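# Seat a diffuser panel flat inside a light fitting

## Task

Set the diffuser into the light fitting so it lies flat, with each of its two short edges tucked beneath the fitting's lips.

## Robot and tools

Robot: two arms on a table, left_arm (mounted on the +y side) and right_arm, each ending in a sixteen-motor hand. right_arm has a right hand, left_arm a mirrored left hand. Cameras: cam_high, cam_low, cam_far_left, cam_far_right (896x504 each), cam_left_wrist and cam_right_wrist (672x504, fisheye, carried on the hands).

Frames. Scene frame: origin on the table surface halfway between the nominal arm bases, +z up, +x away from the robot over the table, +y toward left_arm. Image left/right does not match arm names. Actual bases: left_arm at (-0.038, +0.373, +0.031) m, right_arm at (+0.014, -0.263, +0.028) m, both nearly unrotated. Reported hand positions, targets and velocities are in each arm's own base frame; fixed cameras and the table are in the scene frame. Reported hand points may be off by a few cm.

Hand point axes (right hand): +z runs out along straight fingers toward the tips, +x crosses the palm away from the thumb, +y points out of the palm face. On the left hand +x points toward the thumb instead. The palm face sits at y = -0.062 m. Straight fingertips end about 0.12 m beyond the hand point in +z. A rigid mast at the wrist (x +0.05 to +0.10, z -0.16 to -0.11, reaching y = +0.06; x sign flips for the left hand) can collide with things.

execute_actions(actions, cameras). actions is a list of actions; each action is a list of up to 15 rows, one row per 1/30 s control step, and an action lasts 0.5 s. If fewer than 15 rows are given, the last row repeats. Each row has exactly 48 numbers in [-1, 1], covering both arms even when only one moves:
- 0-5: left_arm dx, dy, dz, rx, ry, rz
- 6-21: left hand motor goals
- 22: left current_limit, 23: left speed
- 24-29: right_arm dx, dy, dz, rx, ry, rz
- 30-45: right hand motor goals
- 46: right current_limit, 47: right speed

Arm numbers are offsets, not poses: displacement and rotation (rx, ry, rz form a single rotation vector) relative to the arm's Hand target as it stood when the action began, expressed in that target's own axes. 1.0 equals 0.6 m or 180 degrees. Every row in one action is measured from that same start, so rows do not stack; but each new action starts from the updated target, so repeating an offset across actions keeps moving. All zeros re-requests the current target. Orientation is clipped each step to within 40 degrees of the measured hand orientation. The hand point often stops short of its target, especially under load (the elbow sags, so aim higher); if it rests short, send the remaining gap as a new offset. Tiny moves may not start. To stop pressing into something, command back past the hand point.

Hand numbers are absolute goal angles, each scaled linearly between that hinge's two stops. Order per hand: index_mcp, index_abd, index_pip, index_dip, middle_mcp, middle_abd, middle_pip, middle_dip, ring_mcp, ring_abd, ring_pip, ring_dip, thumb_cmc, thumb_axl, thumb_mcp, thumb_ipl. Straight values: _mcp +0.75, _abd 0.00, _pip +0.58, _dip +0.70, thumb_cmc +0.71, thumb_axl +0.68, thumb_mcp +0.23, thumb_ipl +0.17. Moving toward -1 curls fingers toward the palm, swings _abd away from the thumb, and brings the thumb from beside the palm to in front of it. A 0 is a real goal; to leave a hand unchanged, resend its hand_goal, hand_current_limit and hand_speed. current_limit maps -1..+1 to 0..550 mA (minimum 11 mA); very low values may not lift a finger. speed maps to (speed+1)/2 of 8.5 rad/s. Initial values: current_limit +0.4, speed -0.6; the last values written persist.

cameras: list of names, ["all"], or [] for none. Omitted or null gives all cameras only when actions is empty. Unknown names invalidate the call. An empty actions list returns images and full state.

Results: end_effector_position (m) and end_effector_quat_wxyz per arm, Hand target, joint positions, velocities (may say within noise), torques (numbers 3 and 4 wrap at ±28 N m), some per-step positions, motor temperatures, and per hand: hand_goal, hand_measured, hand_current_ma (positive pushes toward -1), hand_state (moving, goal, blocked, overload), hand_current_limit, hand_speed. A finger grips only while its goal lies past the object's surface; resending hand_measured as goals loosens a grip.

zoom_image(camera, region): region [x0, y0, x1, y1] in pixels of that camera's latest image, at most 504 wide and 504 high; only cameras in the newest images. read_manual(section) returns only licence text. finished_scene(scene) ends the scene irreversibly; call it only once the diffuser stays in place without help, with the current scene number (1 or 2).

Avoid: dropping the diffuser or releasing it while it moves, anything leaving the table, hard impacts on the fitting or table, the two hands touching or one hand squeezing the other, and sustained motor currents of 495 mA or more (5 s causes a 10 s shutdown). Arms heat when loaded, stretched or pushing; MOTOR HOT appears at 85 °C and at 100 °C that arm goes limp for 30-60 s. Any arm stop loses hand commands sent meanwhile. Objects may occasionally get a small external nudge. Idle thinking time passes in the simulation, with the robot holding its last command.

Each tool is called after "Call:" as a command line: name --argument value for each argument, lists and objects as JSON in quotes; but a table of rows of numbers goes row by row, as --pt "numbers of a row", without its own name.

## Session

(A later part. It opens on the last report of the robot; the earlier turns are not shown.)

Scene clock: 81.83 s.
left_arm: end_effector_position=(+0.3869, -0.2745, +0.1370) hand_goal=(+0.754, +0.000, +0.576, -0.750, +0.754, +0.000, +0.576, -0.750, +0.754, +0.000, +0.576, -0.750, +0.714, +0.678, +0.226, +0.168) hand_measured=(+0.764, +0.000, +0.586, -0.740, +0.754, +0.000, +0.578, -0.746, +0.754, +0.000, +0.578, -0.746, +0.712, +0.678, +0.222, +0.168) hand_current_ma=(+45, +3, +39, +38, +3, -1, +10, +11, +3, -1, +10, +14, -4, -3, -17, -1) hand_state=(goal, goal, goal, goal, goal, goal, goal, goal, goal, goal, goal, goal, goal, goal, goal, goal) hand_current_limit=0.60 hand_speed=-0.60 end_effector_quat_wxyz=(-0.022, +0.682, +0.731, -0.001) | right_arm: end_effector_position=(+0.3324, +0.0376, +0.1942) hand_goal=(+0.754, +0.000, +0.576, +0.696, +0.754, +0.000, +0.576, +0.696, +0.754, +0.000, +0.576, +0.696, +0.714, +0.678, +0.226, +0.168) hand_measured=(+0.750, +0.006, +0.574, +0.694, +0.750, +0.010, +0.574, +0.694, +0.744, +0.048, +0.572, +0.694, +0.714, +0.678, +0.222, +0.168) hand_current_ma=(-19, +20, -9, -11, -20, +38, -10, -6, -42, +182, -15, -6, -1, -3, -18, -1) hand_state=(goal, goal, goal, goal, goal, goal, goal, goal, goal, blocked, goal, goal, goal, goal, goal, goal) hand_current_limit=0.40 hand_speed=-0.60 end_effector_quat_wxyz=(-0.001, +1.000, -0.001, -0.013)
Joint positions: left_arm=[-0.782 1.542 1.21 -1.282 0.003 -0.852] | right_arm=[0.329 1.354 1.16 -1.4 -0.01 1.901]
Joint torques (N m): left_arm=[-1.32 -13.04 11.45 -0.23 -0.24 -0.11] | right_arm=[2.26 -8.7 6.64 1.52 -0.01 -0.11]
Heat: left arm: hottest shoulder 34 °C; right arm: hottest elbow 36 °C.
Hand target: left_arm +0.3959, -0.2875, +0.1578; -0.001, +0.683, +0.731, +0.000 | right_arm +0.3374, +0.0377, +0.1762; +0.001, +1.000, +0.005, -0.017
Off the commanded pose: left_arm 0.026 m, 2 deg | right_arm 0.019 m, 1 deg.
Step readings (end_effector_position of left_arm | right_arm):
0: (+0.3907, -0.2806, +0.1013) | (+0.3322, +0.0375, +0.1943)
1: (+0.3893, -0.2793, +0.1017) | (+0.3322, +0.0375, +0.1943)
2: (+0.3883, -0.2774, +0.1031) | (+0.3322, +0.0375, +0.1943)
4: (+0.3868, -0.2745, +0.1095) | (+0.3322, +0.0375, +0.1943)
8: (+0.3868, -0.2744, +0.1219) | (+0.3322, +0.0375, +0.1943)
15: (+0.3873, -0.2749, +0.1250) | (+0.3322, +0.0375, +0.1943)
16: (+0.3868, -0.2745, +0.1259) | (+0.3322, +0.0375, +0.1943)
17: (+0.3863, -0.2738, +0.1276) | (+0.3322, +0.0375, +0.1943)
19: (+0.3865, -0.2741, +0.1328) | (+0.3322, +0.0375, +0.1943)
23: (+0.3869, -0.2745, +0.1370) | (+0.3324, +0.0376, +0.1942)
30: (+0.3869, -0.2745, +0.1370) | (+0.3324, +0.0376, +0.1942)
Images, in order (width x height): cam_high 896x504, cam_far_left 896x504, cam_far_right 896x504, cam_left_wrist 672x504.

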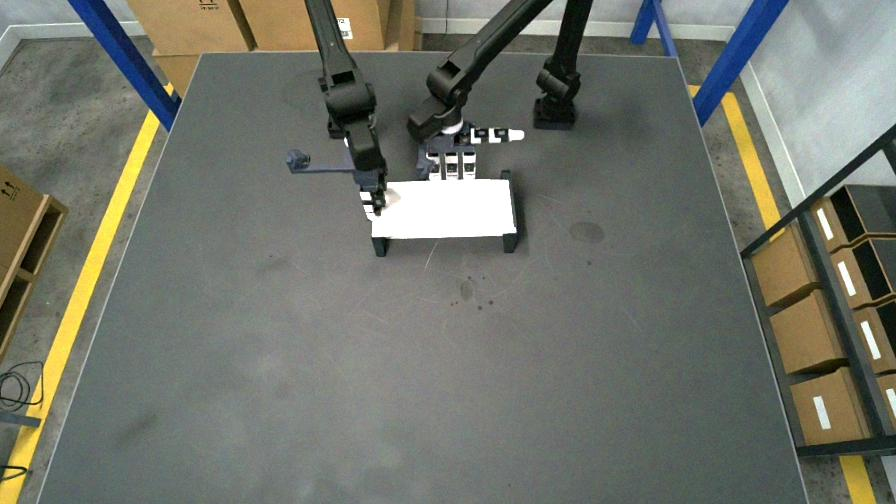

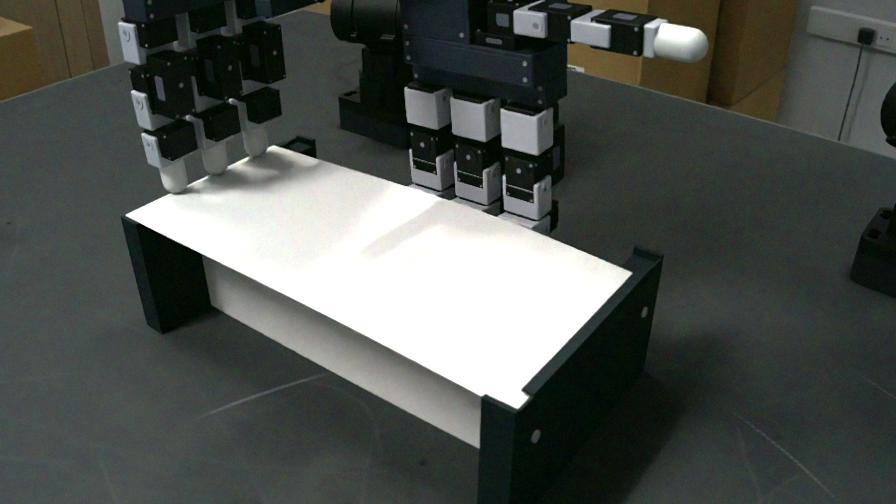

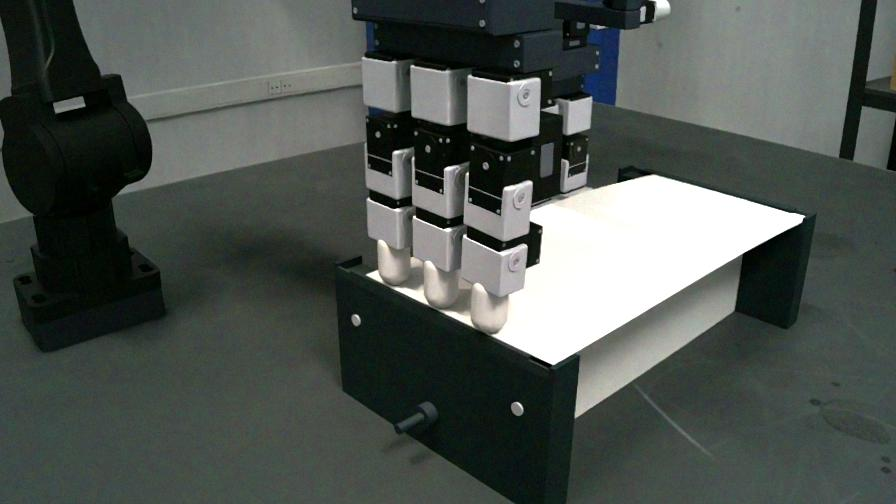

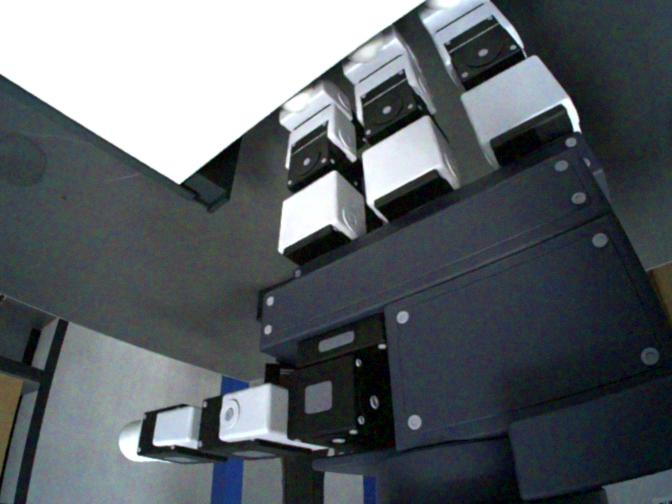

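Call:
execute_actions --actions '[[[0.0,-0.005,0,0,0,0,0.754,0,0.576,-0.75,0.754,0,0.576,-0.75,0.754,0,0.576,-0.75,0.714,0.678,0.226,0.168,0.6,-0.6,-0.035,0,0,0,0.0,0,0.754,0,0.576,0.696,0.754,0,0.576,0.696,0.754,0,0.576,0.696,0.714,0.678,0.226,0.168,0.4,-0.6]]]' --cameras '["cam_high","cam_far_left","cam_far_right"]'

Call:
zoom_image --camera "cam_far_right" --region '[330, 190, 610, 370]'

Call:
zoom_image --camera "cam_far_left" --region '[100, 120, 340, 340]'

Scene clock: 82.93 s.
left_arm: end_effector_position=(+0.3869, -0.2745, +0.1370) hand_goal=(+0.754, +0.000, +0.576, -0.750, +0.754, +0.000, +0.576, -0.750, +0.754, +0.000, +0.576, -0.750, +0.714, +0.678, +0.226, +0.168) hand_measured=(+0.764, +0.000, +0.586, -0.740, +0.754, +0.000, +0.578, -0.746, +0.754, +0.000, +0.578, -0.746, +0.712, +0.678, +0.222, +0.168) hand_current_ma=(+45, +3, +39, +39, +3, -1, +10, +11, +3, -1, +10, +14, -4, -3, -17, -1) hand_state=(goal, goal, goal, goal, goal, goal, goal, goal, goal, goal, goal, goal, goal, goal, goal, goal) hand_current_limit=0.60 hand_speed=-0.60 end_effector_quat_wxyz=(-0.022, +0.682, +0.731, -0.001) | right_arm: end_effector_position=(+0.3235, +0.0354, +0.1937) hand_goal=(+0.754, +0.000, +0.576, +0.696, +0.754, +0.000, +0.576, +0.696, +0.754, +0.000, +0.576, +0.696, +0.714, +0.678, +0.226, +0.168) hand_measured=(+0.754, -0.030, +0.576, +0.694, +0.750, +0.002, +0.574, +0.694, +0.748, +0.002, +0.572, +0.694, +0.714, +0.678, +0.222, +0.168) hand_current_ma=(+2, -110, +0, -5, -19, +8, -10, -6, -25, +10, -11, -6, -1, -3, -18, -1) hand_state=(goal, blocked, goal, goal, goal, goal, goal, goal, goal, goal, goal, goal, goal, goal, goal, goal) hand_current_limit=0.40 hand_speed=-0.60 end_effector_quat_wxyz=(-0.007, +1.000, +0.000, +0.004)
Joint positions: left_arm=[-0.782 1.542 1.21 -1.282 0.003 -0.852] | right_arm=[0.331 1.306 1.118 -1.371 -0.01 1.901]
Joint torques (N m): left_arm=[-1.67 -13.39 11.03 -0.21 -0.23 -0.16] | right_arm=[3.49 -8.29 6.31 0.42 -0.04 0.04]
Heat: left arm: hottest shoulder 34 °C; right arm: hottest elbow 36 °C.
Hand target: left_arm +0.3929, -0.2877, +0.1578; -0.001, +0.683, +0.731, +0.000 | right_arm +0.3164, +0.0375, +0.1770; +0.001, +1.000, +0.005, -0.017
Off the commanded pose: left_arm 0.025 m, 2 deg | right_arm 0.018 m, 3 deg.
Step readings (end_effector_position of left_arm | right_arm):
0: (+0.3869, -0.2745, +0.1370) | (+0.3324, +0.0376, +0.1942)
1: (+0.3869, -0.2745, +0.1370) | (+0.3313, +0.0375, +0.1937)
2: (+0.3869, -0.2745, +0.1370) | (+0.3300, +0.0372, +0.1939)
4: (+0.3869, -0.2745, +0.1370) | (+0.3259, +0.0360, +0.1939)
8: (+0.3869, -0.2745, +0.1370) | (+0.3235, +0.0354, +0.1937)
15: (+0.3869, -0.2745, +0.1370) | (+0.3235, +0.0354, +0.1937)
Images, in order (width x height): cam_high 896x504, cam_far_left 896x504, cam_far_right 896x504.

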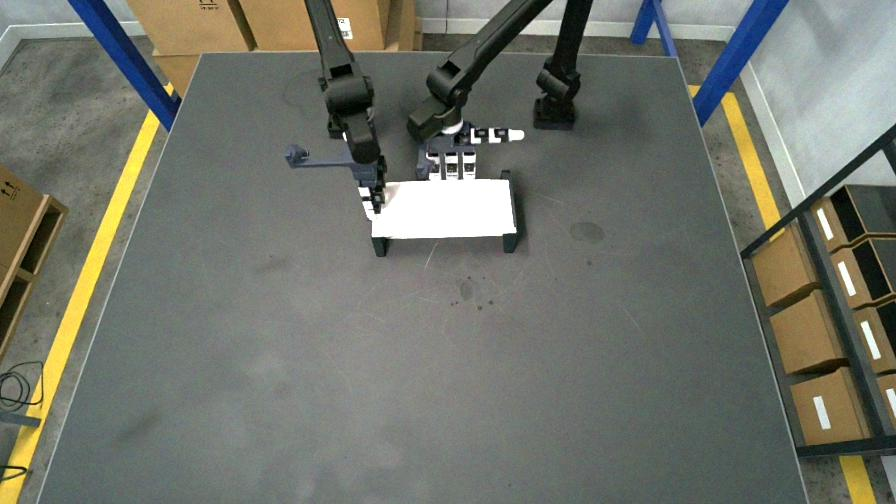

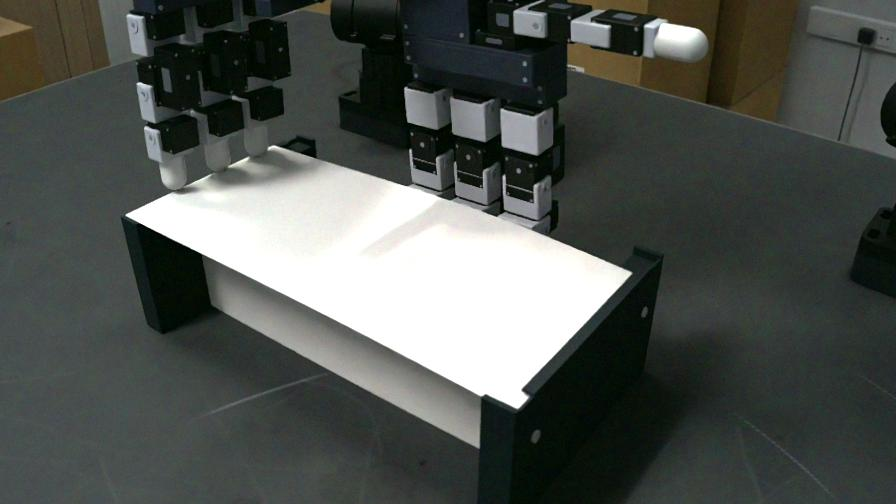

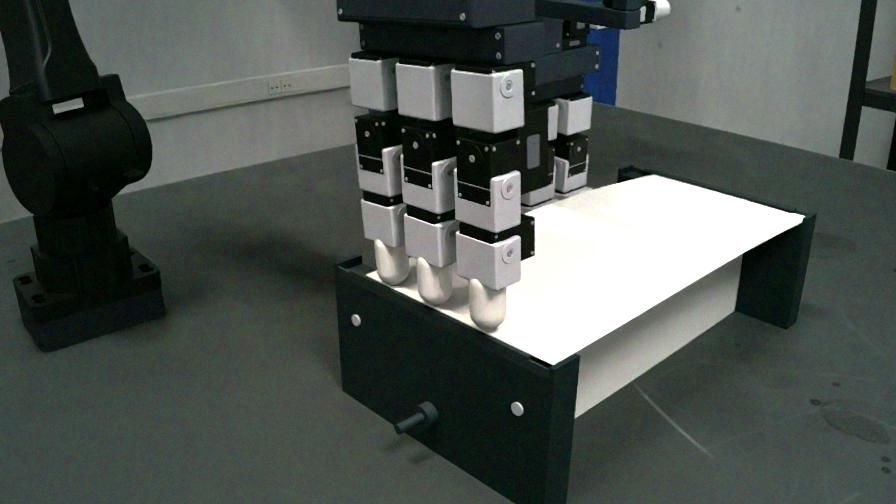

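Scaled by 1.800 from the camera's 896x504 image, which has a finer 1280x720 frame.

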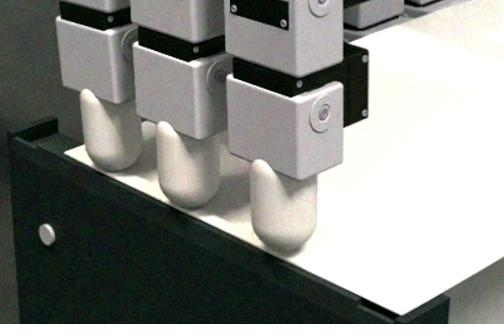

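Scaled by 2.100 from the camera's 896x504 image, which has a finer 1280x720 frame.

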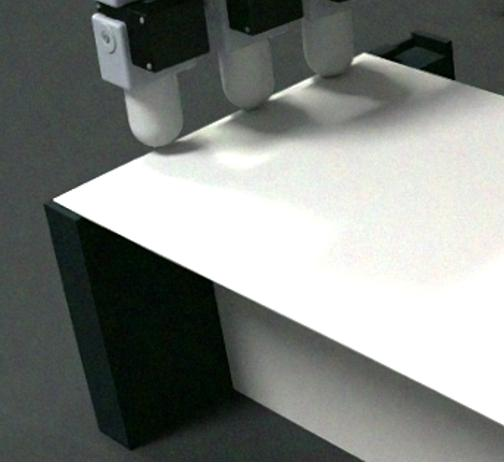

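Call:
execute_actions --actions '[[[0.0,-0.015,-0.02,0,0,0,0.754,0,0.576,-0.75,0.754,0,0.576,-0.75,0.754,0,0.576,-0.75,0.714,0.678,0.226,0.168,0.6,-0.6,-0.01,0,-0.01,0,0.0,0,0.754,0,0.576,0.696,0.754,0,0.576,0.696,0.754,0,0.576,0.696,0.714,0.678,0.226,0.168,0.4,-0.6]]]' --cameras '["cam_far_left","cam_far_right"]'

Call:
zoom_image --camera "cam_far_right" --region '[330, 190, 610, 370]'

Call:
zoom_image --camera "cam_far_left" --region '[100, 120, 340, 340]'

Scene clock: 84.17 s.
left_arm: end_effector_position=(+0.3805, -0.2749, +0.1449) hand_goal=(+0.754, +0.000, +0.576, -0.750, +0.754, +0.000, +0.576, -0.750, +0.754, +0.000, +0.576, -0.750, +0.714, +0.678, +0.226, +0.168) hand_measured=(+0.754, -0.002, +0.588, -0.728, +0.754, +0.000, +0.578, -0.746, +0.754, +0.000, +0.578, -0.746, +0.712, +0.678, +0.222, +0.168) hand_current_ma=(+0, -7, +52, +92, +1, -1, +10, +11, +1, -1, +10, +14, -4, -3, -18, -1) hand_state=(goal, goal, goal, blocked, goal, goal, goal, goal, goal, goal, goal, goal, goal, goal, goal, goal) hand_current_limit=0.60 hand_speed=-0.60 end_effector_quat_wxyz=(-0.021, +0.683, +0.730, -0.001) | right_arm: end_effector_position=(+0.3228, +0.0365, +0.1942) hand_goal=(+0.754, +0.000, +0.576, +0.696, +0.754, +0.000, +0.576, +0.696, +0.754, +0.000, +0.576, +0.696, +0.714, +0.678, +0.226, +0.168) hand_measured=(+0.750, -0.030, +0.576, +0.694, +0.750, +0.002, +0.574, +0.694, +0.748, +0.002, +0.572, +0.694, +0.714, +0.678, +0.222, +0.168) hand_current_ma=(-15, -110, -2, -5, -19, +8, -10, -6, -24, +9, -11, -6, -1, -3, -18, -1) hand_state=(goal, blocked, goal, goal, goal, goal, goal, goal, goal, goal, goal, goal, goal, goal, goal, goal) hand_current_limit=0.40 hand_speed=-0.60 end_effector_quat_wxyz=(-0.006, +1.000, +0.003, +0.005)
Joint positions: left_arm=[-0.793 1.524 1.21 -1.3 0.003 -0.859] | right_arm=[0.336 1.303 1.116 -1.371 -0.008 1.901]
Joint torques (N m): left_arm=[-2.02 -13.51 11.54 -0.64 -0.21 -0.26] | right_arm=[3.55 -9.41 6.45 -0.23 -0.1 0.11]
Heat: left arm: hottest shoulder 34 °C; right arm: hottest elbow 36 °C.
Hand target: left_arm +0.3839, -0.2884, +0.1698; -0.001, +0.683, +0.731, +0.000 | right_arm +0.3106, +0.0375, +0.1831; +0.001, +1.000, +0.005, -0.017
Off the commanded pose: left_arm 0.029 m, 2 deg | right_arm 0.016 m, 3 deg.
Step readings (end_effector_position of left_arm | right_arm):
0: (+0.3869, -0.2745, +0.1370) | (+0.3235, +0.0354, +0.1937)
1: (+0.3859, -0.2741, +0.1374) | (+0.3235, +0.0355, +0.1938)
2: (+0.3845, -0.2742, +0.1378) | (+0.3234, +0.0356, +0.1939)
4: (+0.3825, -0.2746, +0.1402) | (+0.3230, +0.0360, +0.1939)
8: (+0.3806, -0.2750, +0.1447) | (+0.3228, +0.0365, +0.1942)
15: (+0.3805, -0.2749, +0.1449) | (+0.3228, +0.0365, +0.1942)
Images, in order (width x height): cam_far_left 896x504, cam_far_right 896x504.

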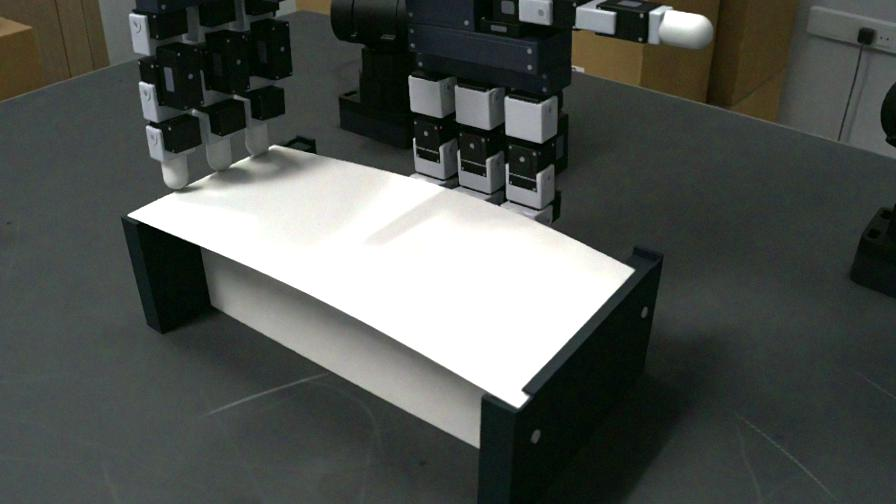

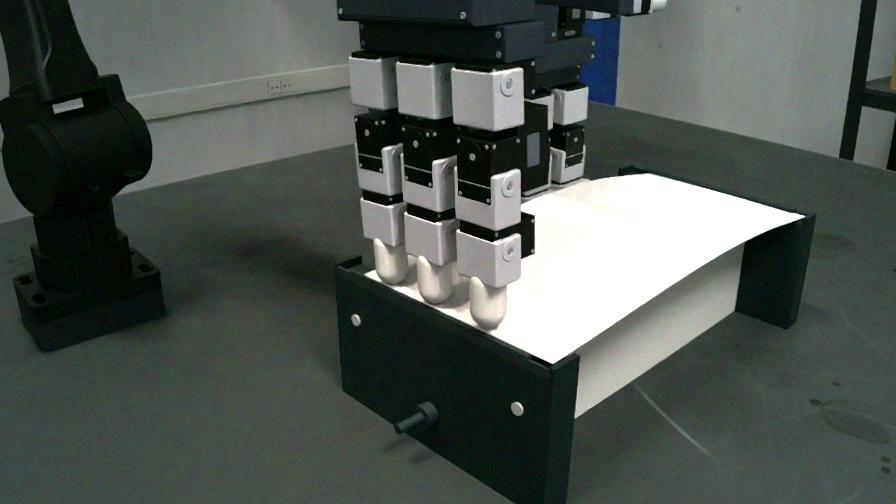

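Scaled by 1.800 from the camera's 896x504 image, which has a finer 1280x720 frame.

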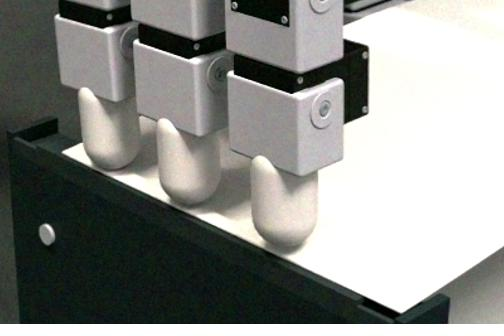

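Scaled by 2.100 from the camera's 896x504 image, which has a finer 1280x720 frame.

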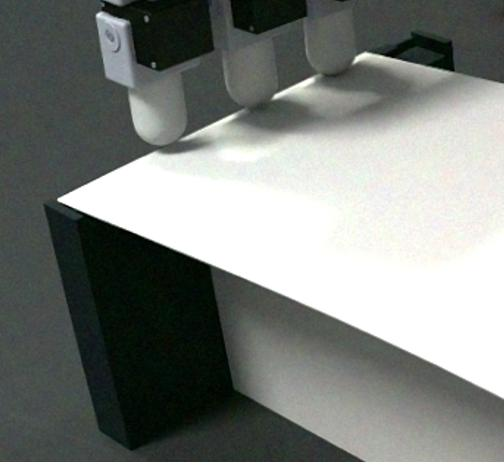

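Call:
execute_actions --actions '[[[0.0,-0.01,-0.02,0,0,0,0.754,0,0.576,-0.75,0.754,0,0.576,-0.75,0.754,0,0.576,-0.75,0.714,0.678,0.226,0.168,0.6,-0.6,-0.01,-0.02,0.015,0,0.0,0,0.754,0,0.576,0.696,0.754,0,0.576,0.696,0.754,0,0.576,0.696,0.714,0.678,0.226,0.168,0.4,-0.6]]]' --cameras '["cam_far_left","cam_far_right"]'

Call:
zoom_image --camera "cam_far_right" --region '[330, 190, 610, 370]'

Call:
zoom_image --camera "cam_far_left" --region '[100, 120, 340, 340]'

Call:
zoom_image --camera "cam_far_left" --region '[460, 220, 700, 440]'

Scene clock: 85.17 s.
left_arm: end_effector_position=(+0.3750, -0.2752, +0.1512) hand_goal=(+0.754, +0.000, +0.576, -0.750, +0.754, +0.000, +0.576, -0.750, +0.754, +0.000, +0.576, -0.750, +0.714, +0.678, +0.226, +0.168) hand_measured=(+0.754, -0.006, +0.594, -0.720, +0.754, +0.000, +0.578, -0.746, +0.754, +0.000, +0.578, -0.746, +0.712, +0.678, +0.222, +0.168) hand_current_ma=(+0, -19, +74, +129, +1, -1, +9, +11, +1, -1, +10, +14, -4, -3, -18, -1) hand_state=(goal, goal, goal, blocked, goal, goal, goal, goal, goal, goal, goal, goal, goal, goal, goal, goal) hand_current_limit=0.60 hand_speed=-0.60 end_effector_quat_wxyz=(-0.026, +0.685, +0.729, +0.000) | right_arm: end_effector_position=(+0.3165, +0.0465, +0.1942) hand_goal=(+0.754, +0.000, +0.576, +0.696, +0.754, +0.000, +0.576, +0.696, +0.754, +0.000, +0.576, +0.696, +0.714, +0.678, +0.226, +0.168) hand_measured=(+0.720, -0.040, +0.558, +0.684, +0.750, +0.002, +0.574, +0.694, +0.750, +0.002, +0.574, +0.694, +0.714, +0.678, +0.222, +0.168) hand_current_ma=(-155, -155, -78, -46, -17, +8, -10, -6, -19, +8, -10, -6, -1, -3, -18, -1) hand_state=(blocked, blocked, goal, goal, goal, goal, goal, goal, goal, goal, goal, goal, goal, goal, goal, goal) hand_current_limit=0.40 hand_speed=-0.60 end_effector_quat_wxyz=(-0.004, +1.000, +0.011, +0.009)
Joint positions: left_arm=[-0.802 1.514 1.217 -1.325 0.003 -0.865] | right_arm=[0.374 1.289 1.103 -1.365 -0.001 1.922]
Joint torques (N m): left_arm=[-2.08 -13.98 11.93 -0.81 -0.2 -0.31] | right_arm=[3.55 -8.12 5.72 0.42 -0.42 0.26]
Heat: left arm: hottest shoulder 34 °C; right arm: hottest elbow 36 °C.
Hand target: left_arm +0.3778, -0.2888, +0.1817; -0.001, +0.683, +0.730, +0.000 | right_arm +0.3042, +0.0494, +0.1743; +0.001, +1.000, +0.005, -0.017
Off the commanded pose: left_arm 0.034 m, 3 deg | right_arm 0.024 m, 3 deg.
Step readings (end_effector_position of left_arm | right_arm):
0: (+0.3805, -0.2749, +0.1449) | (+0.3228, +0.0365, +0.1942)
1: (+0.3802, -0.2748, +0.1454) | (+0.3220, +0.0369, +0.1937)
2: (+0.3794, -0.2747, +0.1460) | (+0.3213, +0.0380, +0.1937)
4: (+0.3776, -0.2753, +0.1486) | (+0.3191, +0.0423, +0.1941)
8: (+0.3751, -0.2751, +0.1512) | (+0.3168, +0.0465, +0.1941)
15: (+0.3750, -0.2752, +0.1512) | (+0.3165, +0.0465, +0.1942)
Images, in order (width x height): cam_far_left 896x504, cam_far_right 896x504.

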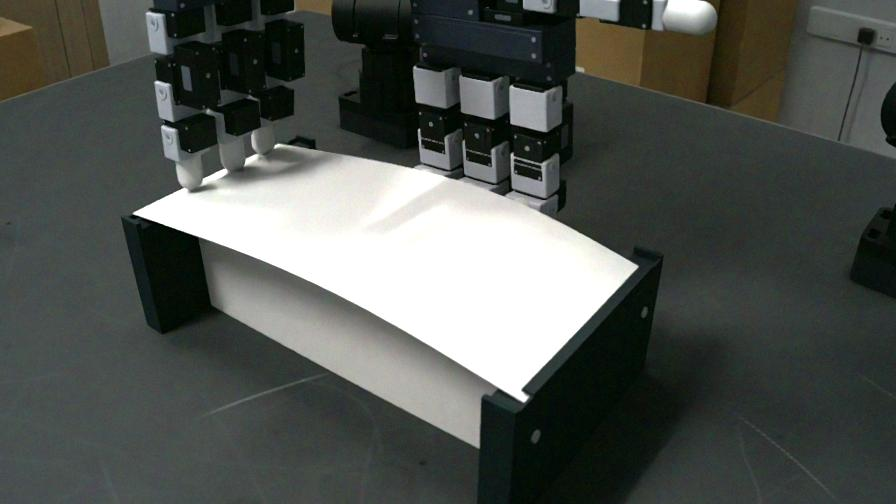

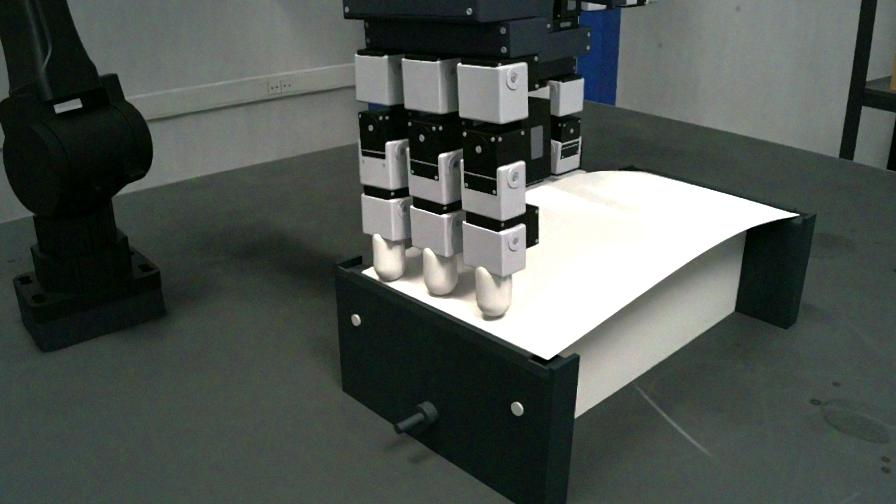

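Scaled by 1.800 from the camera's 896x504 image, which has a finer 1280x720 frame.

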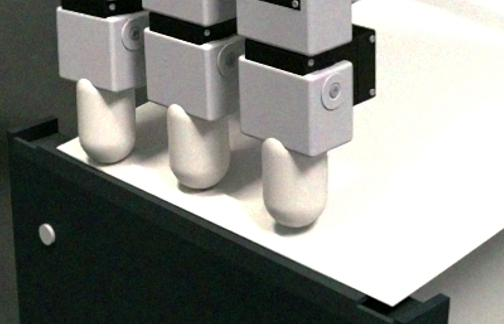

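Scaled by 2.100 from the camera's 896x504 image, which has a finer 1280x720 frame.

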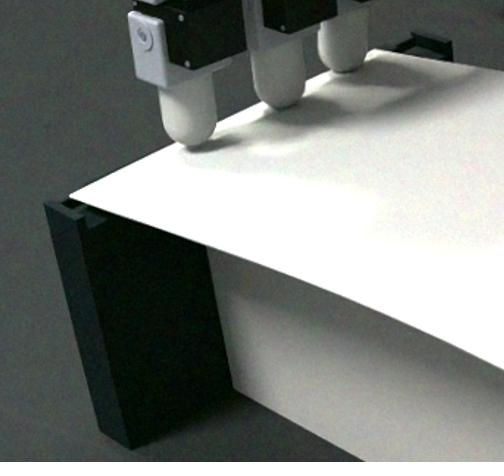

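Scaled by 2.100 from the camera's 896x504 image, which has a finer 1280x720 frame.

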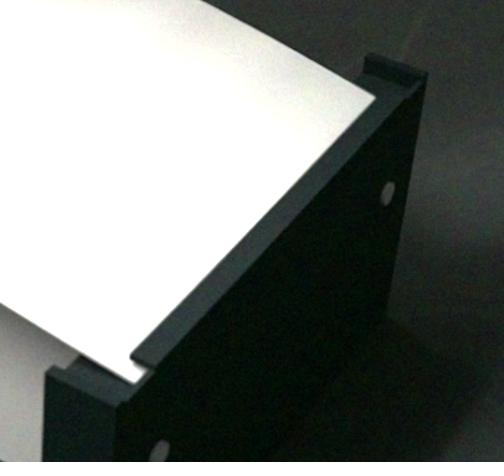

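Call:
execute_actions --actions '[[[0.0,0.012,-0.03,0,0,0,0.754,0,0.576,-0.75,0.754,0,0.576,-0.75,0.754,0,0.576,-0.75,0.714,0.678,0.226,0.168,0.6,-0.6,0.01,-0.01,0.015,0,0.0,0,0.754,0,0.576,0.696,0.754,0,0.576,0.696,0.754,0,0.576,0.696,0.714,0.678,0.226,0.168,0.4,-0.6]]]' --cameras '["cam_far_left","cam_far_right"]'

Call:
zoom_image --camera "cam_far_right" --region '[330, 190, 610, 370]'

Call:
zoom_image --camera "cam_far_left" --region '[100, 120, 340, 340]'

Call:
zoom_image --camera "cam_far_left" --region '[460, 220, 700, 440]'

Scene clock: 86.30 s.
left_arm: end_effector_position=(+0.3767, -0.2774, +0.1663) hand_goal=(+0.754, +0.000, +0.576, -0.750, +0.754, +0.000, +0.576, -0.750, +0.754, +0.000, +0.576, -0.750, +0.714, +0.678, +0.226, +0.168) hand_measured=(+0.770, -0.010, +0.604, -0.712, +0.754, +0.000, +0.578, -0.746, +0.754, +0.000, +0.578, -0.746, +0.712, +0.678, +0.222, +0.168) hand_current_ma=(+69, -31, +122, +164, +0, -1, +9, +11, +0, -1, +10, +14, -4, -3, -19, -1) hand_state=(goal, goal, blocked, blocked, goal, goal, goal, goal, goal, goal, goal, goal, goal, goal, goal, goal) hand_current_limit=0.60 hand_speed=-0.60 end_effector_quat_wxyz=(-0.030, +0.685, +0.728, -0.001) | right_arm: end_effector_position=(+0.3163, +0.0485, +0.1938) hand_goal=(+0.754, +0.000, +0.576, +0.696, +0.754, +0.000, +0.576, +0.696, +0.754, +0.000, +0.576, +0.696, +0.714, +0.678, +0.226, +0.168) hand_measured=(+0.712, -0.036, +0.552, +0.682, +0.744, +0.002, +0.570, +0.694, +0.750, +0.002, +0.574, +0.694, +0.714, +0.678, +0.222, +0.168) hand_current_ma=(-197, -135, -100, -56, -43, +8, -20, -7, -19, +8, -10, -6, -1, -3, -18, -1) hand_state=(blocked, blocked, blocked, goal, goal, goal, goal, goal, goal, goal, goal, goal, goal, goal, goal, goal) hand_current_limit=0.40 hand_speed=-0.60 end_effector_quat_wxyz=(-0.005, +1.000, +0.009, +0.012)
Joint positions: left_arm=[-0.802 1.515 1.26 -1.375 0.005 -0.864] | right_arm=[0.379 1.288 1.103 -1.36 0 1.932]
Joint torques (N m): left_arm=[-1.2 -14.04 12.6 -0.8 -0.27 -0.18] | right_arm=[3.84 -5.89 5.65 1.11 -0.46 0.24]
Heat: left arm: hottest elbow 35 °C; right arm: hottest elbow 36 °C.
Hand target: left_arm +0.3850, -0.2883, +0.1998; -0.001, +0.683, +0.731, +0.000 | right_arm +0.3098, +0.0554, +0.1651; +0.001, +1.000, +0.005, -0.017
Off the commanded pose: left_arm 0.036 m, 3 deg | right_arm 0.030 m, 3 deg.
Step readings (end_effector_position of left_arm | right_arm):
0: (+0.3750, -0.2752, +0.1512) | (+0.3165, +0.0465, +0.1942)
1: (+0.3753, -0.2755, +0.1527) | (+0.3168, +0.0468, +0.1939)
2: (+0.3751, -0.2755, +0.1552) | (+0.3169, +0.0472, +0.1937)
4: (+0.3760, -0.2765, +0.1610) | (+0.3167, +0.0481, +0.1937)
8: (+0.3767, -0.2774, +0.1663) | (+0.3164, +0.0484, +0.1938)
15: (+0.3767, -0.2774, +0.1663) | (+0.3164, +0.0484, +0.1938)
Images, in order (width x height): cam_far_left 896x504, cam_far_right 896x504.

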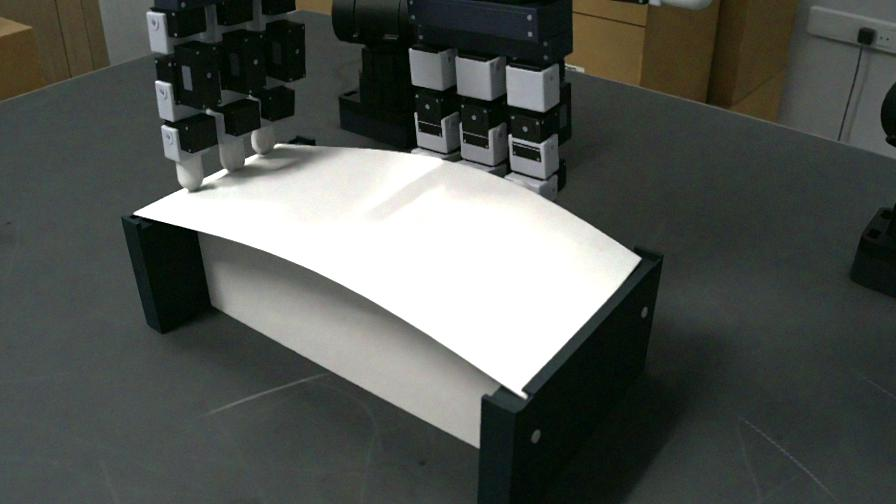

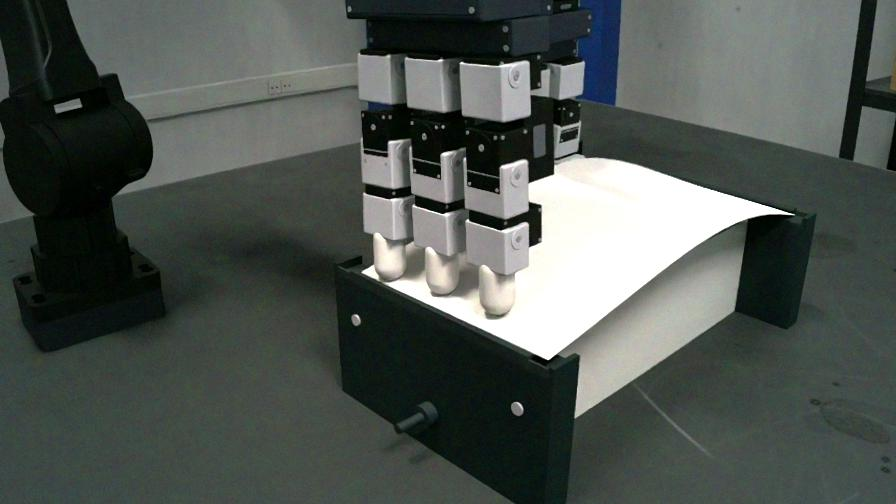

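Scaled by 1.800 from the camera's 896x504 image, which has a finer 1280x720 frame.

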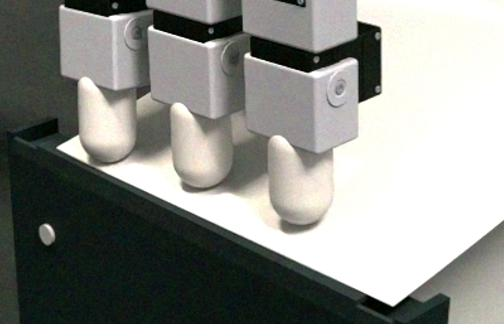

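Scaled by 2.100 from the camera's 896x504 image, which has a finer 1280x720 frame.

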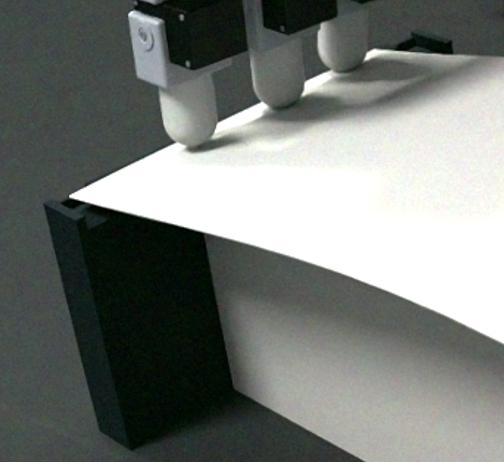

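Scaled by 2.100 from the camera's 896x504 image, which has a finer 1280x720 frame.

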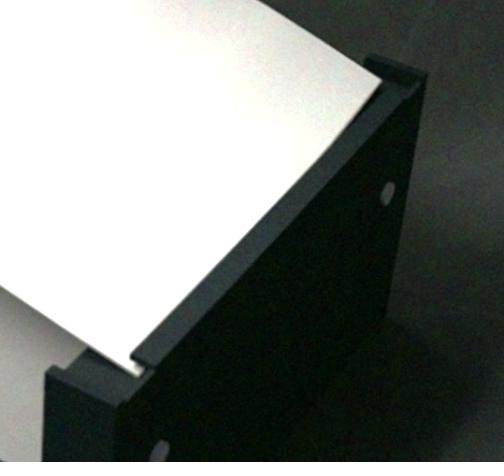

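Call:
execute_actions --actions '[[[0.03,0.0,0.035,0,-0.012,0,0.754,0,0.576,-0.75,0.754,0,0.576,-0.75,0.754,0,0.576,-0.75,0.714,0.678,0.226,0.168,0.6,-0.6,0.0,0.0,0.0,0,0.0,0,0.754,0,0.576,0.696,0.754,0,0.576,0.696,0.754,0,0.576,0.696,0.714,0.678,0.226,0.168,0.4,-0.6]],[[0.0,0.0,0.03,0,0,0,0.754,0,0.576,-0.75,0.754,0,0.576,-0.75,0.754,0,0.576,-0.75,0.714,0.678,0.226,0.168,0.6,-0.6,0.0,0.0,0.0,0,0.0,0,0.754,0,0.576,0.696,0.754,0,0.576,0.696,0.754,0,0.576,0.696,0.714,0.678,0.226,0.168,0.4,-0.6]]]' --cameras '["cam_far_left","cam_far_right","cam_high"]'

Call:
zoom_image --camera "cam_far_left" --region '[460, 220, 700, 440]'

Call:
zoom_image --camera "cam_high" --region '[350, 150, 550, 270]'

Scene clock: 88.10 s.
left_arm: end_effector_position=(+0.3762, -0.2739, +0.1517) hand_goal=(+0.754, +0.000, +0.576, -0.750, +0.754, +0.000, +0.576, -0.750, +0.754, +0.000, +0.576, -0.750, +0.714, +0.678, +0.226, +0.168) hand_measured=(+0.770, -0.006, +0.598, -0.726, +0.754, +0.000, +0.580, -0.744, +0.756, +0.000, +0.588, -0.734, +0.712, +0.678, +0.222, +0.168) hand_current_ma=(+70, -19, +94, +101, +0, -1, +14, +20, +12, -2, +46, +66, -4, -3, -19, -1) hand_state=(goal, goal, blocked, blocked, goal, goal, goal, goal, goal, goal, goal, goal, goal, goal, goal, goal) hand_current_limit=0.60 hand_speed=-0.60 end_effector_quat_wxyz=(+0.000, +0.685, +0.728, -0.016) | right_arm: end_effector_position=(+0.3166, +0.0486, +0.1939) hand_goal=(+0.754, +0.000, +0.576, +0.696, +0.754, +0.000, +0.576, +0.696, +0.754, +0.000, +0.576, +0.696, +0.714, +0.678, +0.226, +0.168) hand_measured=(+0.710, -0.036, +0.550, +0.680, +0.742, +0.004, +0.570, +0.694, +0.750, +0.002, +0.574, +0.694, +0.714, +0.678, +0.222, +0.168) hand_current_ma=(-208, -134, -107, -63, -51, +10, -25, -9, -19, +8, -10, -6, -1, -3, -18, -1) hand_state=(blocked, blocked, blocked, goal, goal, goal, goal, goal, goal, goal, goal, goal, goal, goal, goal, goal) hand_current_limit=0.40 hand_speed=-0.60 end_effector_quat_wxyz=(-0.004, +1.000, +0.009, +0.012)
Joint positions: left_arm=[-0.786 1.479 1.181 -1.271 0.031 -0.848] | right_arm=[0.379 1.288 1.103 -1.359 0.001 1.932]
Joint torques (N m): left_arm=[0.26 -12.81 8.55 0.46 -0.33 0.05] | right_arm=[3.84 -5.95 5.64 1.13 -0.5 0.24]
Heat: left arm: hottest elbow 35 °C; right arm: hottest elbow 36 °C.
Hand target: left_arm +0.3839, -0.2709, +0.1609; +0.013, +0.683, +0.731, -0.013 | right_arm +0.3097, +0.0555, +0.1651; +0.001, +1.000, +0.005, -0.017
Off the commanded pose: left_arm 0.012 m, 2 deg | right_arm 0.030 m, 3 deg.
Step readings (end_effector_position of left_arm | right_arm):
0: (+0.3767, -0.2774, +0.1663) | (+0.3163, +0.0485, +0.1938)
1: (+0.3767, -0.2777, +0.1650) | (+0.3164, +0.0484, +0.1938)
2: (+0.3772, -0.2768, +0.1631) | (+0.3164, +0.0483, +0.1939)
4: (+0.3766, -0.2751, +0.1612) | (+0.3164, +0.0482, +0.1939)
8: (+0.3768, -0.2746, +0.1637) | (+0.3164, +0.0482, +0.1939)
15: (+0.3767, -0.2746, +0.1631) | (+0.3164, +0.0482, +0.1939)
16: (+0.3769, -0.2748, +0.1619) | (+0.3164, +0.0482, +0.1939)
17: (+0.3772, -0.2751, +0.1600) | (+0.3164, +0.0482, +0.1939)
19: (+0.3764, -0.2740, +0.1549) | (+0.3165, +0.0484, +0.1939)
23: (+0.3761, -0.2738, +0.1517) | (+0.3166, +0.0486, +0.1939)
30: (+0.3762, -0.2739, +0.1517) | (+0.3166, +0.0486, +0.1939)
Images, in order (width x height): cam_high 896x504, cam_far_left 896x504, cam_far_right 896x504.

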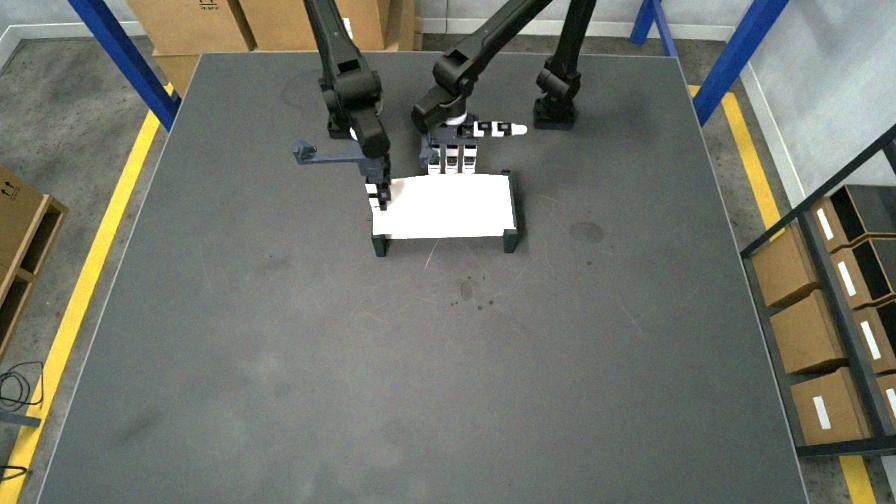

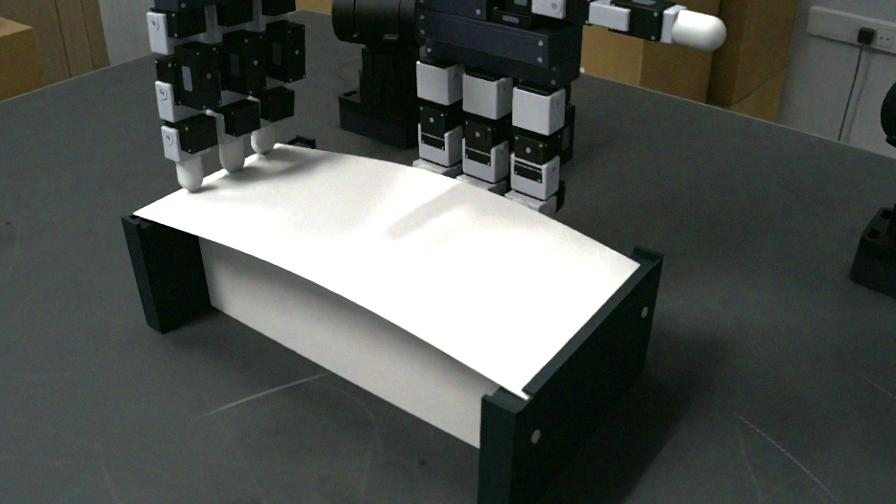

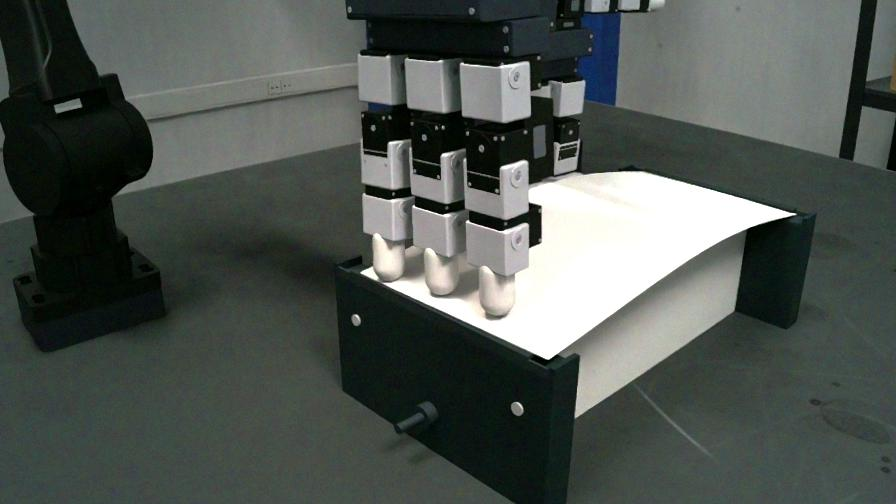

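Scaled by 2.100 from the camera's 896x504 image, which has a finer 1280x720 frame.

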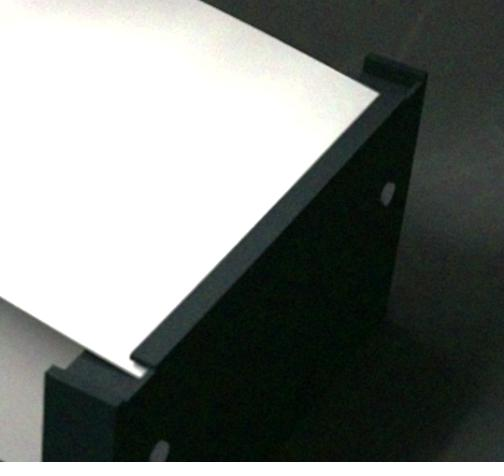

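Scaled by 2.520 from the camera's 896x504 image, which has a finer 1280x720 frame.

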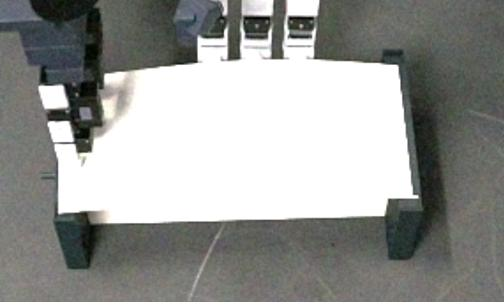

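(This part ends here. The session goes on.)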